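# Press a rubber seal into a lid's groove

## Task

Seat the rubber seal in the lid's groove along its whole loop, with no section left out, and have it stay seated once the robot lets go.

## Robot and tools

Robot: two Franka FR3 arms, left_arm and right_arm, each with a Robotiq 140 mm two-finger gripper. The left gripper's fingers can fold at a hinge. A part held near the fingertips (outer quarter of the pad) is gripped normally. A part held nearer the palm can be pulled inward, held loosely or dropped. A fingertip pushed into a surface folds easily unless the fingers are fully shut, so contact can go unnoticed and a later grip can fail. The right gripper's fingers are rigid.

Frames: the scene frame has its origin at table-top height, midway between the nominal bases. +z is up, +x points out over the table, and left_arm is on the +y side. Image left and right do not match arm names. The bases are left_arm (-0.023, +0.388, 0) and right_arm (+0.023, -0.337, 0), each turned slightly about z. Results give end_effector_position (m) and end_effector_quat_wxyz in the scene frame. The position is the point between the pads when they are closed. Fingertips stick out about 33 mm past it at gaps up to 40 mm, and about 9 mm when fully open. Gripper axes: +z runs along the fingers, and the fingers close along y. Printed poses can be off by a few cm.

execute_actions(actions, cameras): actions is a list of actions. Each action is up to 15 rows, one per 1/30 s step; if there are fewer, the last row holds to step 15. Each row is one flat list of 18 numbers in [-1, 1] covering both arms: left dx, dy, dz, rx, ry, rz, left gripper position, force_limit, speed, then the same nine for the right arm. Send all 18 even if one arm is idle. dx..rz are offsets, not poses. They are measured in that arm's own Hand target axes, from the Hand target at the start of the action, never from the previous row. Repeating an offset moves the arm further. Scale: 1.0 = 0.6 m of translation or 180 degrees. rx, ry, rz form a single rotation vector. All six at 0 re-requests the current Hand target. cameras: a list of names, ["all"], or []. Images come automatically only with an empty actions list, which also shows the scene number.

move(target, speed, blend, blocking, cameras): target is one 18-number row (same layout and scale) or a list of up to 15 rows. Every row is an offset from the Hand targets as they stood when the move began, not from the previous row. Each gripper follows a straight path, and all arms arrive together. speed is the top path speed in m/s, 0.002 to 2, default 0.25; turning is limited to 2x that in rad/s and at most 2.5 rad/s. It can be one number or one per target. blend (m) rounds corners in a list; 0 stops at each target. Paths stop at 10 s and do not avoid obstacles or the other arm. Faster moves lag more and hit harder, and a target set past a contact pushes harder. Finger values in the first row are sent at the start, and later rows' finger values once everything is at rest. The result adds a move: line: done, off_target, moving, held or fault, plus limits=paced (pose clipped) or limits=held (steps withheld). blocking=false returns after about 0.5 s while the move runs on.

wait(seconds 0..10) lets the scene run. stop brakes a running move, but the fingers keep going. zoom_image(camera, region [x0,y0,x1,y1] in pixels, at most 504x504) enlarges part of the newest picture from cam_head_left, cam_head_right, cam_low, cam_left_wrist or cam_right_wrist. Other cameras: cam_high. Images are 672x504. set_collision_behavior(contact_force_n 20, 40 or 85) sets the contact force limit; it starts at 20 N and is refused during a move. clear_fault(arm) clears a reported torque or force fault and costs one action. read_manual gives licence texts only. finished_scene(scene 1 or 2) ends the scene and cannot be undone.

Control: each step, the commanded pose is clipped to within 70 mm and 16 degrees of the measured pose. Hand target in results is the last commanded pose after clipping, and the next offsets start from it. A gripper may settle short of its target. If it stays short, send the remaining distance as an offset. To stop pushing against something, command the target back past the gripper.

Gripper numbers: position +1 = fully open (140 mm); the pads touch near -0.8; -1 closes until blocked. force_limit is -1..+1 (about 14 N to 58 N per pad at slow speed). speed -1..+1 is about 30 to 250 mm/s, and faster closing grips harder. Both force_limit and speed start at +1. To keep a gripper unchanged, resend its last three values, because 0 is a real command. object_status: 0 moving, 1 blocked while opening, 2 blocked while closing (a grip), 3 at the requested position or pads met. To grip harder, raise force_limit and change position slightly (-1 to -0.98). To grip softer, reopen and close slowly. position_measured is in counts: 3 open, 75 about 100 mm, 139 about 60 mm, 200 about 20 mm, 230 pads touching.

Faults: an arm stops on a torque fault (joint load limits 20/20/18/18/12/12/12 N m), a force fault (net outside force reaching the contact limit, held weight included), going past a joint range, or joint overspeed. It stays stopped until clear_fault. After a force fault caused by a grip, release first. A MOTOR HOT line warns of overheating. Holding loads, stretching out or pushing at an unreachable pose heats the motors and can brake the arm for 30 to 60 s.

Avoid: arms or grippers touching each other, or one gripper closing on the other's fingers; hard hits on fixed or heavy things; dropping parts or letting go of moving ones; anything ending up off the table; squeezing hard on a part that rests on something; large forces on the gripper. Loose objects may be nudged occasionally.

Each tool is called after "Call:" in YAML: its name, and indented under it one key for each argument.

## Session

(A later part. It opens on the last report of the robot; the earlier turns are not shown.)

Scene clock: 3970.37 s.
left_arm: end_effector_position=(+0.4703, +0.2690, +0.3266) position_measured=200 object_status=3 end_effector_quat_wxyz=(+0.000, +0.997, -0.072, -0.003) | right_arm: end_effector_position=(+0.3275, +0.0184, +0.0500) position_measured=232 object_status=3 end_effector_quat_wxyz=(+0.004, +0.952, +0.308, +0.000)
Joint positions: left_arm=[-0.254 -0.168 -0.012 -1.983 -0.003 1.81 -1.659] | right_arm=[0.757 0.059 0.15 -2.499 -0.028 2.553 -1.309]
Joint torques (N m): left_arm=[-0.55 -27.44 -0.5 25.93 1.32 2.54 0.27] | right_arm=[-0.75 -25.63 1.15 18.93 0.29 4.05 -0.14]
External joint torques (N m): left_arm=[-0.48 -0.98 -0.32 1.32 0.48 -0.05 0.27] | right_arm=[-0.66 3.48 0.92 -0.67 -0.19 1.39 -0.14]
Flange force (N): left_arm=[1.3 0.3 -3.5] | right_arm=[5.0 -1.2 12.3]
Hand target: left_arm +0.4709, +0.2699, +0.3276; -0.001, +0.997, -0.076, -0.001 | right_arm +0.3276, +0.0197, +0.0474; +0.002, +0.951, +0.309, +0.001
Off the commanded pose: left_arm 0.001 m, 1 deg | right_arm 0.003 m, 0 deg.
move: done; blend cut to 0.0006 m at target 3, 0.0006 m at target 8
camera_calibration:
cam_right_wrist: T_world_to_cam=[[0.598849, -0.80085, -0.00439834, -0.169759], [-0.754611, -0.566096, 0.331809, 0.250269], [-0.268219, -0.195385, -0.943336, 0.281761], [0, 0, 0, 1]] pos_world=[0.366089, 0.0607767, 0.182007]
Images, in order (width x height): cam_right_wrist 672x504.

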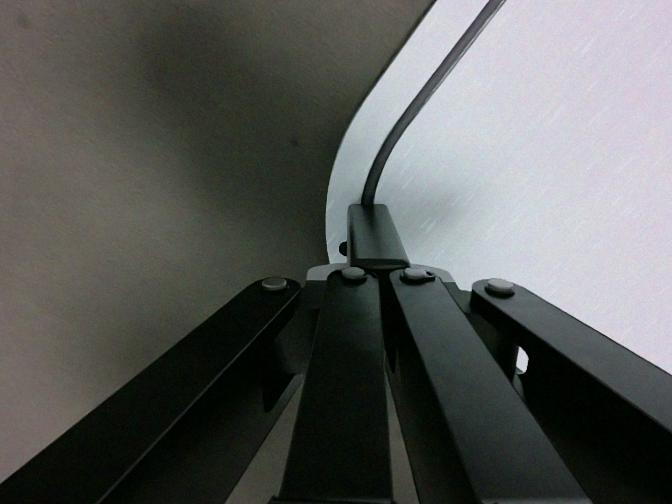

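Call:
move:
  target:
    - [0,0,0,0,0,0,-0.56,-1,-1,0,0,-0.0168,0,0,0,-1,-1,-0.5]
    - [0,0,0,0,0,0,-0.56,-1,-1,-0.0228,0.0058,-0.0168,0,0,-0.0778,-1,-1,-0.5]
    - [0,0,0,0,0,0,-0.56,-1,-1,-0.0228,0.0058,-0.003,0,0,-0.0778,-1,-1,-0.5]
    - [0,0,0,0,0,0,-0.56,-1,-1,-0.0238,0.0018,-0.0022,0,0,-0.0778,-1,-1,-0.5]
    - [0,0,0,0,0,0,-0.56,-1,-1,-0.0238,0.0018,0.0003,0,0,-0.0778,-1,-1,-0.5]
    - [0,0,0,0,0,0,-0.56,-1,-1,-0.0238,0.0018,-0.0168,0,0,-0.0778,-1,-1,-0.5]
    - [0,0,0,0,0,0,-0.56,-1,-1,-0.0442,0.0135,-0.0168,0,0,-0.1556,-1,-1,-0.5]
    - [0,0,0,0,0,0,-0.56,-1,-1,-0.0442,0.0135,-0.003,0,0,-0.1556,-1,-1,-0.5]
    - [0,0,0,0,0,0,-0.56,-1,-1,-0.0462,0.0098,-0.0022,0,0,-0.1556,-1,-1,-0.5]
    - [0,0,0,0,0,0,-0.56,-1,-1,-0.0462,0.0098,0.0003,0,0,-0.1556,-1,-1,-0.5]
  speed: [0.05,0.12,0.04,0.012,0.02,0.05,0.12,0.04,0.012,0.02]
  blend: [0.003,0.003,0,0.0007,0,0.003,0.003,0,0.0007,0]
  cameras: ["cam_right_wrist"]

Call:
zoom_image:
  camera: "cam_right_wrist"
  region: [280, 80, 420, 220]

Scene clock: 3993.73 s.
left_arm: end_effector_position=(+0.4703, +0.2690, +0.3266) position_measured=200 object_status=3 end_effector_quat_wxyz=(+0.000, +0.997, -0.072, -0.003) | right_arm: end_effector_position=(+0.3105, -0.0021, +0.0500) position_measured=232 object_status=3 end_effector_quat_wxyz=(+0.004, +0.849, +0.528, +0.001)
Joint positions: left_arm=[-0.254 -0.168 -0.012 -1.983 -0.003 1.81 -1.659] | right_arm=[0.756 -0.009 0.152 -2.589 -0.011 2.579 -1.809]
Joint velocities: left_arm=[within noise] | right_arm=[0.001 0.001 0.002 0 0.001 0.003 0.001]
Joint torques (N m): left_arm=[-0.54 -27.41 -0.47 25.9 1.33 2.54 0.28] | right_arm=[-0.04 -23.78 1.32 18.14 0.56 3.52 -0.21]
External joint torques (N m): left_arm=[-0.52 -0.74 -0.35 1.14 0.47 -0.07 0.28] | right_arm=[-0.01 2.53 1.4 -1.08 0.06 0.87 -0.21]
Flange force (N): left_arm=[1.5 0.3 -3.1] | right_arm=[2.3 -0.6 9.2]
Hand target: left_arm +0.4709, +0.2699, +0.3276; -0.001, +0.997, -0.076, -0.001 | right_arm +0.3087, -0.0013, +0.0472; +0.003, +0.848, +0.530, +0.000
Off the commanded pose: left_arm 0.001 m, 1 deg | right_arm 0.003 m, 0 deg.
move: done
camera_calibration:
cam_right_wrist: T_world_to_cam=[[0.904178, -0.427127, -0.00499941, -0.269886], [-0.401403, -0.853609, 0.332006, 0.115616], [-0.146076, -0.298186, -0.943264, 0.235079], [0, 0, 0, 1]] pos_world=[0.324773, 0.0535126, 0.182007]
Images, in order (width x height): cam_right_wrist 672x504.

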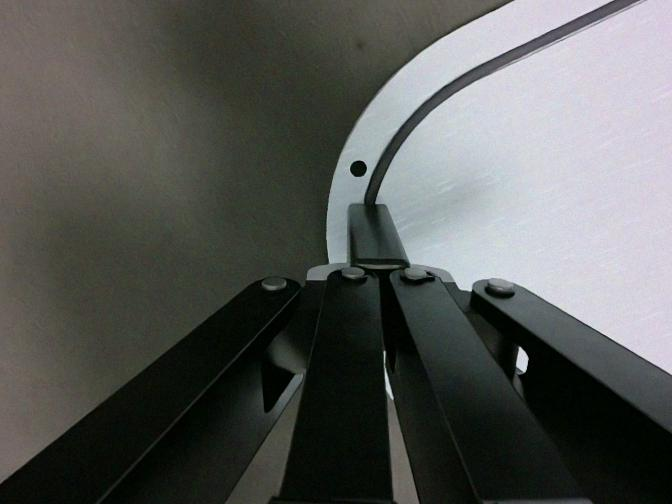

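Scaled by 3.600 from the camera's 672x504 image, which has a finer 960x720 frame.

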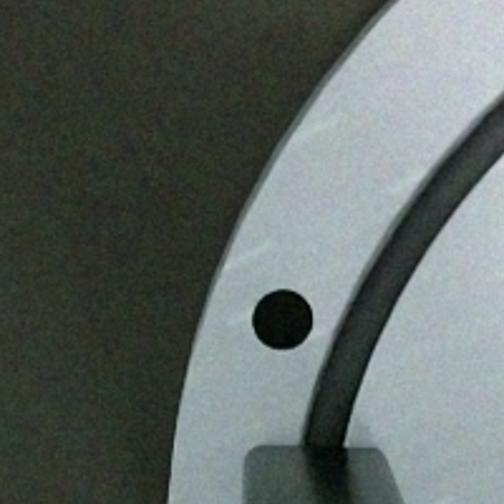

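Call:
move:
  target:
    - [0,0,0,0,0,0,-0.56,-1,-1,0,0,-0.0168,0,0,0,-1,-1,-0.5]
    - [0,0,0,0,0,0,-0.56,-1,-1,-0.0228,0.0061,-0.0168,0,0,-0.0778,-1,-1,-0.5]
    - [0,0,0,0,0,0,-0.56,-1,-1,-0.0228,0.0061,-0.003,0,0,-0.0778,-1,-1,-0.5]
    - [0,0,0,0,0,0,-0.56,-1,-1,-0.0238,0.0021,-0.0022,0,0,-0.0778,-1,-1,-0.5]
    - [0,0,0,0,0,0,-0.56,-1,-1,-0.0238,0.0021,-0.0002,0,0,-0.0778,-1,-1,-0.5]
    - [0,0,0,0,0,0,-0.56,-1,-1,-0.0238,0.0021,-0.0168,0,0,-0.0778,-1,-1,-0.5]
    - [0,0,0,0,0,0,-0.56,-1,-1,-0.0452,0.014,-0.0168,0,0,-0.1361,-1,-1,-0.5]
    - [0,0,0,0,0,0,-0.56,-1,-1,-0.0452,0.014,-0.003,0,0,-0.1361,-1,-1,-0.5]
    - [0,0,0,0,0,0,-0.56,-1,-1,-0.0468,0.0103,-0.0022,0,0,-0.1361,-1,-1,-0.5]
    - [0,0,0,0,0,0,-0.56,-1,-1,-0.0468,0.0103,-0.0002,0,0,-0.1361,-1,-1,-0.5]
  speed: [0.05,0.12,0.04,0.012,0.02,0.05,0.12,0.04,0.012,0.02]
  blend: [0.003,0.003,0,0.0007,0,0.003,0.003,0,0.0007,0]
  cameras: ["cam_right_wrist"]

Call:
zoom_image:
  camera: "cam_right_wrist"
  region: [280, 80, 420, 220]

Scene clock: 4014.30 s.
left_arm: end_effector_position=(+0.4703, +0.2690, +0.3266) position_measured=200 object_status=3 end_effector_quat_wxyz=(+0.000, +0.997, -0.072, -0.003) | right_arm: end_effector_position=(+0.3039, -0.0303, +0.0499) position_measured=232 object_status=3 end_effector_quat_wxyz=(+0.003, +0.718, +0.696, -0.001)
Joint positions: left_arm=[-0.254 -0.168 -0.012 -1.983 -0.003 1.81 -1.659] | right_arm=[0.77 -0.074 0.107 -2.67 0.002 2.595 -2.276]
Joint torques (N m): left_arm=[-0.52 -27.43 -0.48 25.91 1.32 2.54 0.29] | right_arm=[0.51 -21.27 1.5 17.06 0.65 3.71 -0.16]
External joint torques (N m): left_arm=[-0.58 -0.8 -0.44 1.19 0.46 -0.08 0.29] | right_arm=[0.5 2.8 1.77 -1.99 0.15 1.07 -0.16]
Flange force (N): left_arm=[1.4 0.4 -3.2] | right_arm=[1.8 -1.8 11.6]
Hand target: left_arm +0.4709, +0.2699, +0.3276; -0.001, +0.997, -0.076, -0.001 | right_arm +0.3019, -0.0293, +0.0475; +0.003, +0.716, +0.698, +0.000
Off the commanded pose: left_arm 0.001 m, 1 deg | right_arm 0.003 m, 0 deg.
move: done; blend cut to 0.0006 m at target 4, 0.0006 m at target 9
camera_calibration:
cam_right_wrist: T_world_to_cam=[[0.999842, -0.0157864, -0.00817574, -0.292443], [-0.0121372, -0.942168, 0.334921, -0.0323189], [-0.0129901, -0.334769, -0.942211, 0.183891], [0, 0, 0, 1]] pos_world=[0.294393, 0.0264944, 0.181697]
Images, in order (width x height): cam_right_wrist 672x504.

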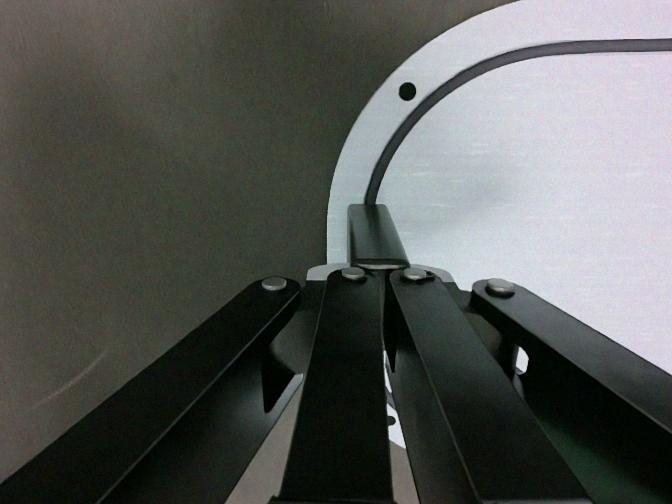

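Scaled by 3.600 from the camera's 672x504 image, which has a finer 960x720 frame.

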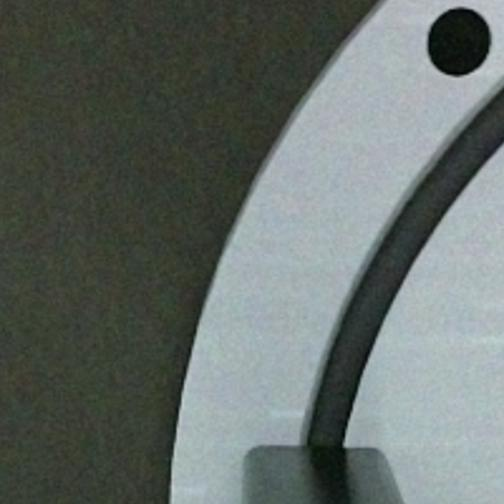

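Call:
move:
  target:
    - [0,0,0,0,0,0,-0.56,-1,-1,0,0,-0.05,0,0,0,-1,-1,-0.5]
    - [0,0,0,0,0,0,-0.56,-1,-1,-0.1228,0.1918,-0.4542,0,0,0,-1,-1,-0.5]
  speed: [0.05,0.15]
  blend: [0.01,0]
  cameras: ["cam_right_wrist"]

Call:
zoom_image:
  camera: "cam_right_wrist"
  region: [200, 0, 480, 210]

Scene clock: 4038.50 s.
left_arm: end_effector_position=(+0.4703, +0.2690, +0.3266) position_measured=200 object_status=3 end_effector_quat_wxyz=(+0.000, +0.997, -0.072, -0.003) | right_arm: end_effector_position=(+0.4144, -0.1039, +0.3210) position_measured=232 object_status=3 end_effector_quat_wxyz=(+0.001, +0.718, +0.696, +0.001)
Joint positions: left_arm=[-0.254 -0.168 -0.012 -1.983 -0.003 1.81 -1.659] | right_arm=[0.706 -0.336 -0.108 -2.166 -0.039 1.834 -2.537]
Joint velocities: left_arm=[within noise] | right_arm=[0 -0.001 0.001 -0.001 -0.001 -0.001 -0.007]
Joint torques (N m): left_arm=[-0.51 -27.45 -0.47 25.87 1.32 2.55 0.24] | right_arm=[-0.37 -20.64 1.19 25.48 0.51 2.41 -0.18]
External joint torques (N m): left_arm=[-0.5 -0.69 -0.35 1.06 0.46 -0.07 0.24] | right_arm=[-0.38 0.1 0.42 0.55 -0.41 -0.19 -0.18]
Flange force (N): left_arm=[1.4 0.4 -2.9] | right_arm=[0.7 1.6 -1.8]
Hand target: left_arm +0.4709, +0.2699, +0.3276; -0.001, +0.997, -0.076, -0.001 | right_arm +0.4143, -0.1047, +0.3206; +0.003, +0.716, +0.698, +0.000
Off the commanded pose: left_arm 0.001 m, 1 deg | right_arm 0.001 m, 0 deg.
move: done
camera_calibration:
cam_right_wrist: T_world_to_cam=[[0.999845, -0.0157312, -0.00794995, -0.40188], [-0.012234, -0.944081, 0.329487, -0.189497], [-0.0126886, -0.329338, -0.944127, 0.417291], [0, 0, 0, 1]] pos_world=[0.404794, -0.0477924, 0.453217]
Images, in order (width x height): cam_right_wrist 672x504.

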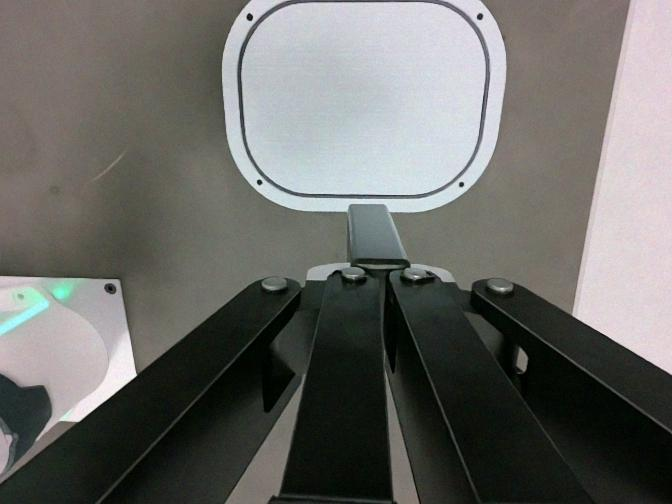

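Scaled by 1.800 from the camera's 672x504 image, which has a finer 960x720 frame.

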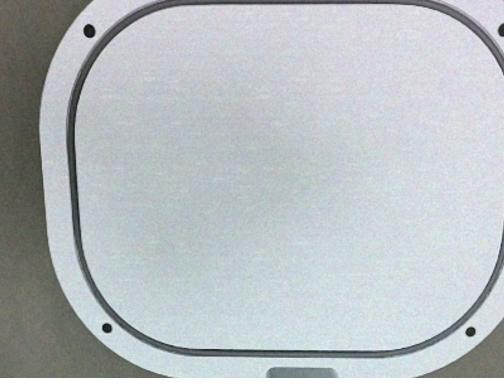

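Call:
zoom_image:
  camera: "cam_right_wrist"
  region: [220, 0, 360, 105]

Call:
zoom_image:
  camera: "cam_right_wrist"
  region: [370, 0, 510, 105]

Call:
zoom_image:
  camera: "cam_right_wrist"
  region: [220, 105, 360, 210]

Call:
zoom_image:
  camera: "cam_right_wrist"
  region: [370, 105, 510, 210]

Scaled by 3.600 from the camera's 672x504 image, which has a finer 960x720 frame.

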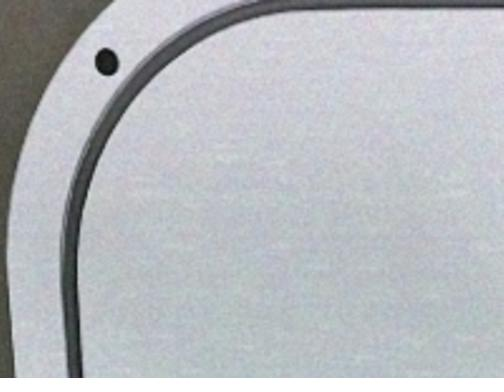

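Scaled by 3.600 from the camera's 672x504 image, which has a finer 960x720 frame.

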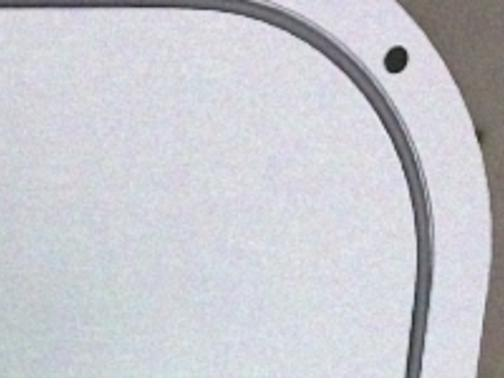

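Scaled by 3.600 from the camera's 672x504 image, which has a finer 960x720 frame.

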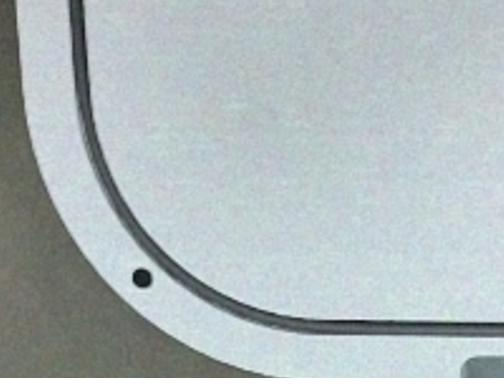

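Scaled by 3.600 from the camera's 672x504 image, which has a finer 960x720 frame.

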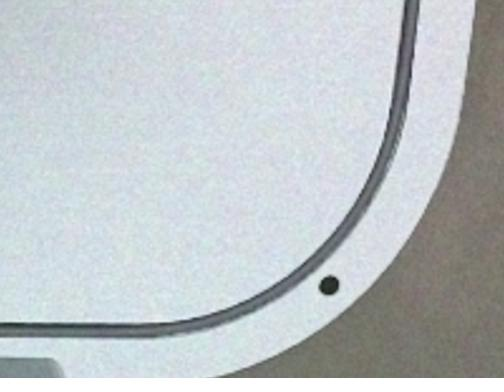

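Call:
move:
  target:
    - [0,0,0,0,0,0,-0.56,-1,-1,0.1365,0.1393,0.2843,0,0,0,-1,-1,-0.5]
  speed: 0.15
  cameras: ["cam_right_wrist"]

Call:
zoom_image:
  camera: "cam_right_wrist"
  region: [300, 40, 440, 145]

Scene clock: 4078.20 s.
left_arm: end_effector_position=(+0.4703, +0.2690, +0.3266) position_measured=200 object_status=3 end_effector_quat_wxyz=(+0.000, +0.997, -0.072, -0.003) | right_arm: end_effector_position=(+0.4999, -0.0272, +0.1498) position_measured=232 object_status=3 end_effector_quat_wxyz=(+0.003, +0.717, +0.697, -0.002)
Joint positions: left_arm=[-0.254 -0.168 -0.012 -1.983 -0.003 1.81 -1.659] | right_arm=[0.719 0.14 -0.099 -2.079 0.008 2.215 -2.54]
Joint velocities: left_arm=[within noise] | right_arm=[0.001 0 0.001 -0.002 0 0.004 0]
Joint torques (N m): left_arm=[-0.54 -27.47 -0.51 25.89 1.32 2.55 0.27] | right_arm=[-0.59 -36.6 0.75 23.79 0.91 2.83 -0.19]
External joint torques (N m): left_arm=[-0.57 -0.84 -0.45 1.19 0.46 -0.06 0.27] | right_arm=[-0.48 -0.46 1.15 0.33 0.16 0.24 -0.19]
Flange force (N): left_arm=[1.3 0.5 -3.1] | right_arm=[-0.1 -0.1 -0.3]
Hand target: left_arm +0.4709, +0.2699, +0.3276; -0.001, +0.997, -0.076, -0.001 | right_arm +0.5004, -0.0256, +0.1500; +0.003, +0.716, +0.698, +0.000
Off the commanded pose: left_arm 0.001 m, 1 deg | right_arm 0.002 m, 0 deg.
move: done
camera_calibration:
cam_right_wrist: T_world_to_cam=[[0.999884, -0.0114952, -0.0100394, -0.487145], [-0.00744077, -0.941494, 0.336946, -0.0629984], [-0.0133253, -0.336833, -0.94147, 0.281744], [0, 0, 0, 1]] pos_world=[0.490374, 0.0299881, 0.28159]
Images, in order (width x height): cam_right_wrist 672x504.

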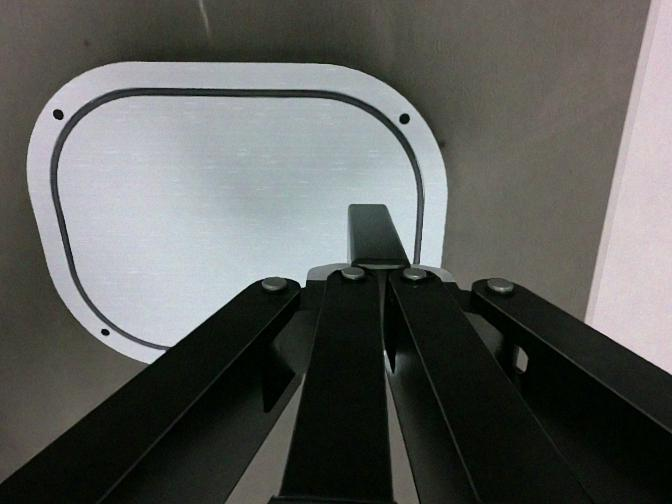

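Scaled by 3.600 from the camera's 672x504 image, which has a finer 960x720 frame.

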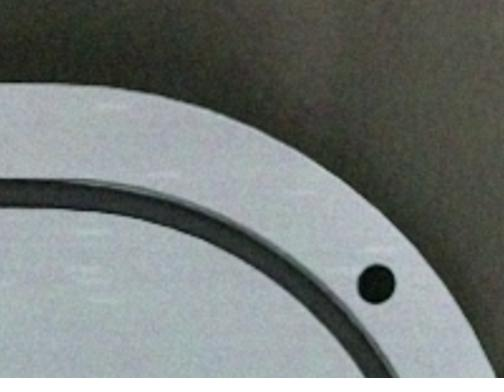

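Call:
zoom_image:
  camera: "cam_right_wrist"
  region: [370, 105, 470, 245]

Scaled by 3.600 from the camera's 672x504 image, which has a finer 960x720 frame.

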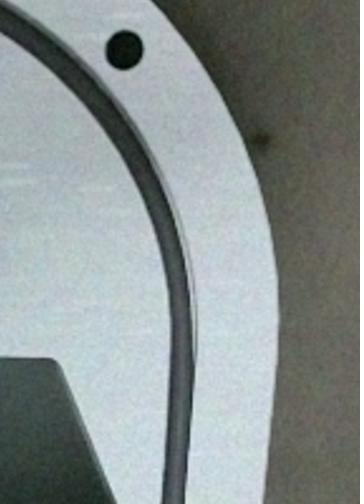

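Call:
move:
  target:
    - [0,0,0,0,0,0,-0.56,-1,-1,0.0033,0.0477,0.1433,0,0,-0.053,-1,-1,-0.5]
  speed: 0.1
  cameras: ["cam_right_wrist"]

Call:
zoom_image:
  camera: "cam_right_wrist"
  region: [300, 100, 420, 220]

Scene clock: 4133.83 s.
left_arm: end_effector_position=(+0.4703, +0.2690, +0.3266) position_measured=200 object_status=3 end_effector_quat_wxyz=(+0.000, +0.997, -0.072, -0.003) | right_arm: end_effector_position=(+0.5282, -0.0252, +0.0637) position_measured=232 object_status=3 end_effector_quat_wxyz=(+0.002, +0.657, +0.754, -0.002)
Joint positions: left_arm=[-0.254 -0.168 -0.012 -1.983 -0.003 1.81 -1.659] | right_arm=[0.653 0.337 -0.056 -2.045 0.019 2.379 -2.734]
Joint velocities: left_arm=[within noise] | right_arm=[-0.001 -0.002 0 0 -0.002 -0.001 -0.007]
Joint torques (N m): left_arm=[-0.56 -27.44 -0.46 25.89 1.33 2.54 0.29] | right_arm=[-0.94 -41.6 0.76 22.02 0.52 2.8 -0.19]
External joint torques (N m): left_arm=[-0.51 -0.66 -0.3 1.06 0.48 -0.08 0.29] | right_arm=[-0.96 -0.95 1.01 0.3 -0.14 0.25 -0.19]
Flange force (N): left_arm=[1.5 0.3 -2.9] | right_arm=[-1.5 -0.9 -1.1]
Hand target: left_arm +0.4709, +0.2699, +0.3276; -0.001, +0.997, -0.076, -0.001 | right_arm +0.5294, -0.0247, +0.0641; +0.002, +0.655, +0.755, -0.001
Off the commanded pose: left_arm 0.001 m, 1 deg | right_arm 0.001 m, 0 deg.
move: done
camera_calibration:
cam_right_wrist: T_world_to_cam=[[0.988258, 0.15231, -0.0121344, -0.50582], [0.147512, -0.930395, 0.335567, -0.113478], [0.0398204, -0.333417, -0.941938, 0.173742], [0, 0, 0, 1]] pos_world=[0.509702, 0.0293903, 0.195596]
Images, in order (width x height): cam_right_wrist 672x504.

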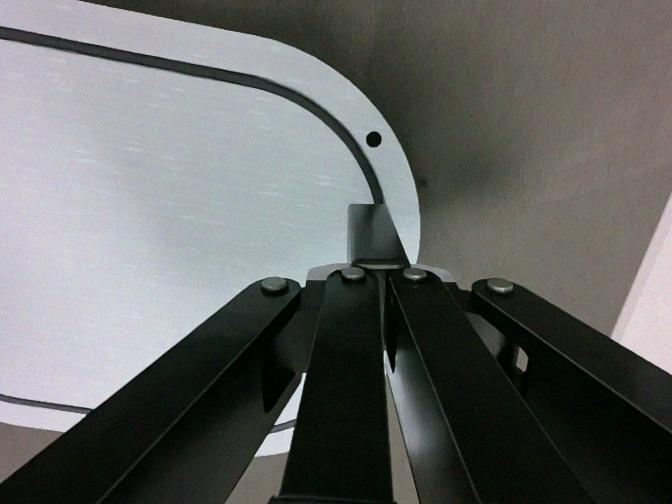

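Scaled by 4.200 from the camera's 672x504 image, which has a finer 960x720 frame.

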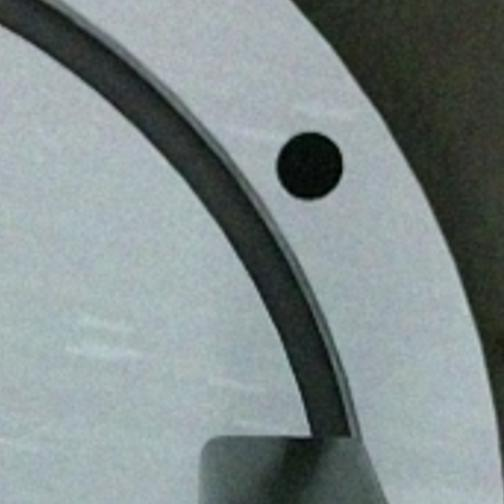

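Call:
move:
  target:
    - [0,0,0,0,0,0,-0.56,-1,-1,0,0.0055,0.011,0,0,-0.0444,-1,-1,-0.5]
    - [0,0,0,0,0,0,-0.56,-1,-1,0,0.0055,0.024,0,0,-0.0444,-1,-1,-0.5]
    - [0,0,0,0,0,0,-0.56,-1,-1,0,0.0097,0.0252,0,0,-0.0444,-1,-1,-0.5]
    - [0,0,0,0,0,0,-0.56,-1,-1,0,0.0097,0.0278,0,0,-0.0444,-1,-1,-0.5]
    - [0,0,0,0,0,0,-0.56,-1,-1,0,0.0097,0.011,0,0,-0.0444,-1,-1,-0.5]
    - [0,0,0,0,0,0,-0.56,-1,-1,-0.0235,0.006,0.011,0,0,0.0334,-1,-1,-0.5]
    - [0,0,0,0,0,0,-0.56,-1,-1,-0.0235,0.006,0.024,0,0,0.0334,-1,-1,-0.5]
    - [0,0,0,0,0,0,-0.56,-1,-1,-0.024,0.0101,0.0252,0,0,0.0334,-1,-1,-0.5]
    - [0,0,0,0,0,0,-0.56,-1,-1,-0.024,0.0101,0.0278,0,0,0.0334,-1,-1,-0.5]
  speed: [0.08,0.04,0.012,0.02,0.05,0.12,0.04,0.012,0.02]
  blend: [0.002,0,0.0006,0,0.003,0.003,0,0.0006,0]
  cameras: ["cam_right_wrist"]

Call:
zoom_image:
  camera: "cam_right_wrist"
  region: [300, 100, 420, 220]

Scene clock: 4169.57 s.
left_arm: end_effector_position=(+0.4703, +0.2690, +0.3266) position_measured=200 object_status=3 end_effector_quat_wxyz=(+0.000, +0.997, -0.072, -0.003) | right_arm: end_effector_position=(+0.5372, -0.0384, +0.0504) position_measured=232 object_status=3 end_effector_quat_wxyz=(+0.003, +0.691, +0.723, +0.000)
Joint positions: left_arm=[-0.254 -0.168 -0.012 -1.983 -0.003 1.81 -1.659] | right_arm=[0.661 0.362 -0.092 -2.05 0.039 2.411 -2.682]
Joint velocities: left_arm=[within noise] | right_arm=[0.001 -0.001 -0.002 -0.001 0 0 0.004]
Joint torques (N m): left_arm=[-0.55 -27.47 -0.53 25.94 1.32 2.54 0.25] | right_arm=[-0.4 -38.76 -0.02 21.69 0.91 3.45 0.2]
External joint torques (N m): left_arm=[-0.6 -0.82 -0.48 1.21 0.46 -0.08 0.25] | right_arm=[-0.44 2.37 0.65 0.23 0.27 0.88 0.2]
Flange force (N): left_arm=[1.5 0.6 -3.2] | right_arm=[2.7 5.0 6.2]
Hand target: left_arm +0.4709, +0.2699, +0.3276; -0.001, +0.997, -0.076, -0.001 | right_arm +0.5374, -0.0382, +0.0475; +0.003, +0.694, +0.720, -0.001
Off the commanded pose: left_arm 0.001 m, 1 deg | right_arm 0.003 m, 0 deg.
move: done
camera_calibration:
cam_right_wrist: T_world_to_cam=[[0.9981, 0.0610765, -0.00808879, -0.52183], [0.0602566, -0.940365, 0.334789, -0.0760454], [0.0128413, -0.33464, -0.942259, 0.170929], [0, 0, 0, 1]] pos_world=[0.523226, 0.0175608, 0.182297]
Images, in order (width x height): cam_right_wrist 672x504.

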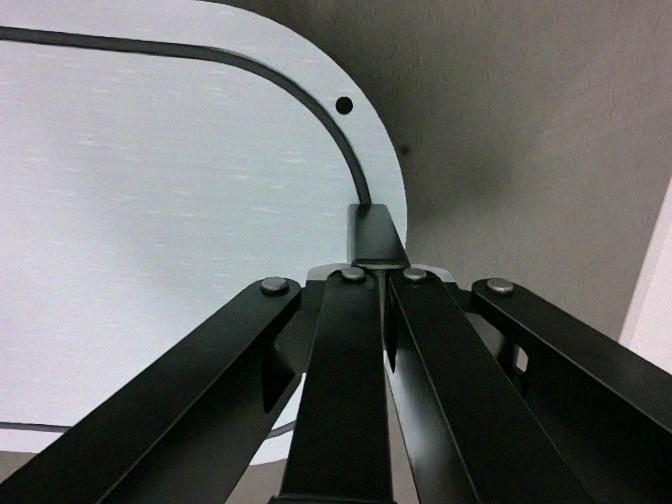

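Scaled by 4.200 from the camera's 672x504 image, which has a finer 960x720 frame.

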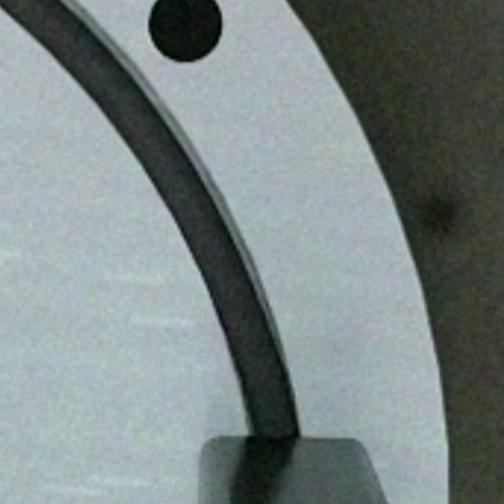

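Call:
move:
  target:
    - [0,0,0,0,0,0,-0.56,-1,-1,0,0,-0.083,0,0,0,-1,-1,-0.5]
    - [0,0,0,0,0,0,-0.56,-1,-1,-0.36,-0.18,-0.383,0,0,0.222,-1,-1,-0.5]
  speed: [0.05,0.18]
  blend: [0.01,0]
  cameras: ["cam_high"]

Scene clock: 4182.37 s.
left_arm: end_effector_position=(+0.4703, +0.2690, +0.3266) position_measured=200 object_status=3 end_effector_quat_wxyz=(+0.000, +0.997, -0.072, -0.003) | right_arm: end_effector_position=(+0.4381, -0.2565, +0.2789) position_measured=232 object_status=3 end_effector_quat_wxyz=(+0.003, +0.897, +0.442, +0.002)
Joint positions: left_arm=[-0.254 -0.168 -0.012 -1.983 -0.003 1.81 -1.659] | right_arm=[0.442 -0.434 -0.179 -2.356 -0.085 1.933 -2.22]
Joint velocities: left_arm=[within noise] | right_arm=[0 0 0 -0.001 0.001 -0.001 0.005]
Joint torques (N m): left_arm=[-0.51 -27.47 -0.45 25.9 1.33 2.54 0.28] | right_arm=[-0.96 -17.34 2.85 24.43 0.74 2.45 0.15]
External joint torques (N m): left_arm=[-0.49 -0.81 -0.32 1.15 0.47 -0.07 0.28] | right_arm=[-0.92 -0.13 1.13 -0.48 -0.13 -0.2 0.15]
Flange force (N): left_arm=[1.3 0.3 -3.1] | right_arm=[-1.3 -2.4 0.3]
Hand target: left_arm +0.4709, +0.2699, +0.3276; -0.001, +0.997, -0.076, -0.001 | right_arm +0.4367, -0.2570, +0.2779; +0.003, +0.898, +0.439, +0.000
Off the commanded pose: left_arm 0.001 m, 1 deg | right_arm 0.002 m, 0 deg.
move: done
Images, in order (width x height): cam_high 672x504.

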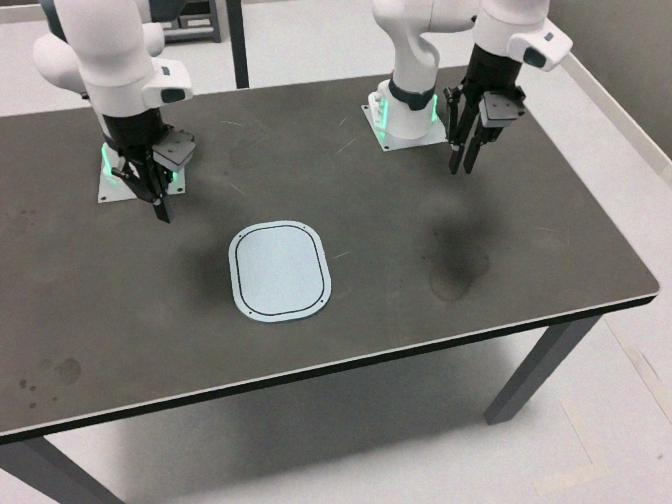

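Call:
zoom_image:
  camera: "cam_high"
  region: [220, 210, 340, 330]

Scaled by 4.200 from the camera's 672x504 image, which has a finer 960x720 frame.

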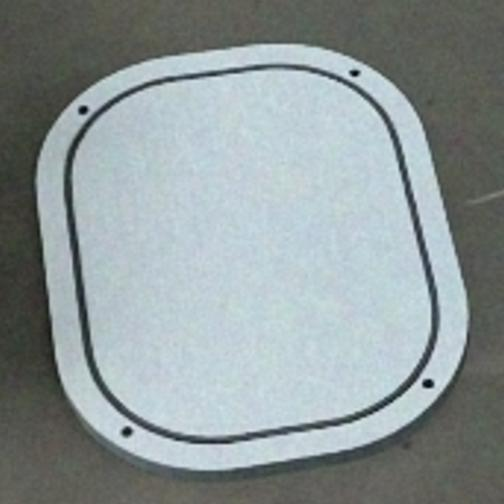

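Call:
finished_scene:
  scene: 2

The scene is finished: the task was done.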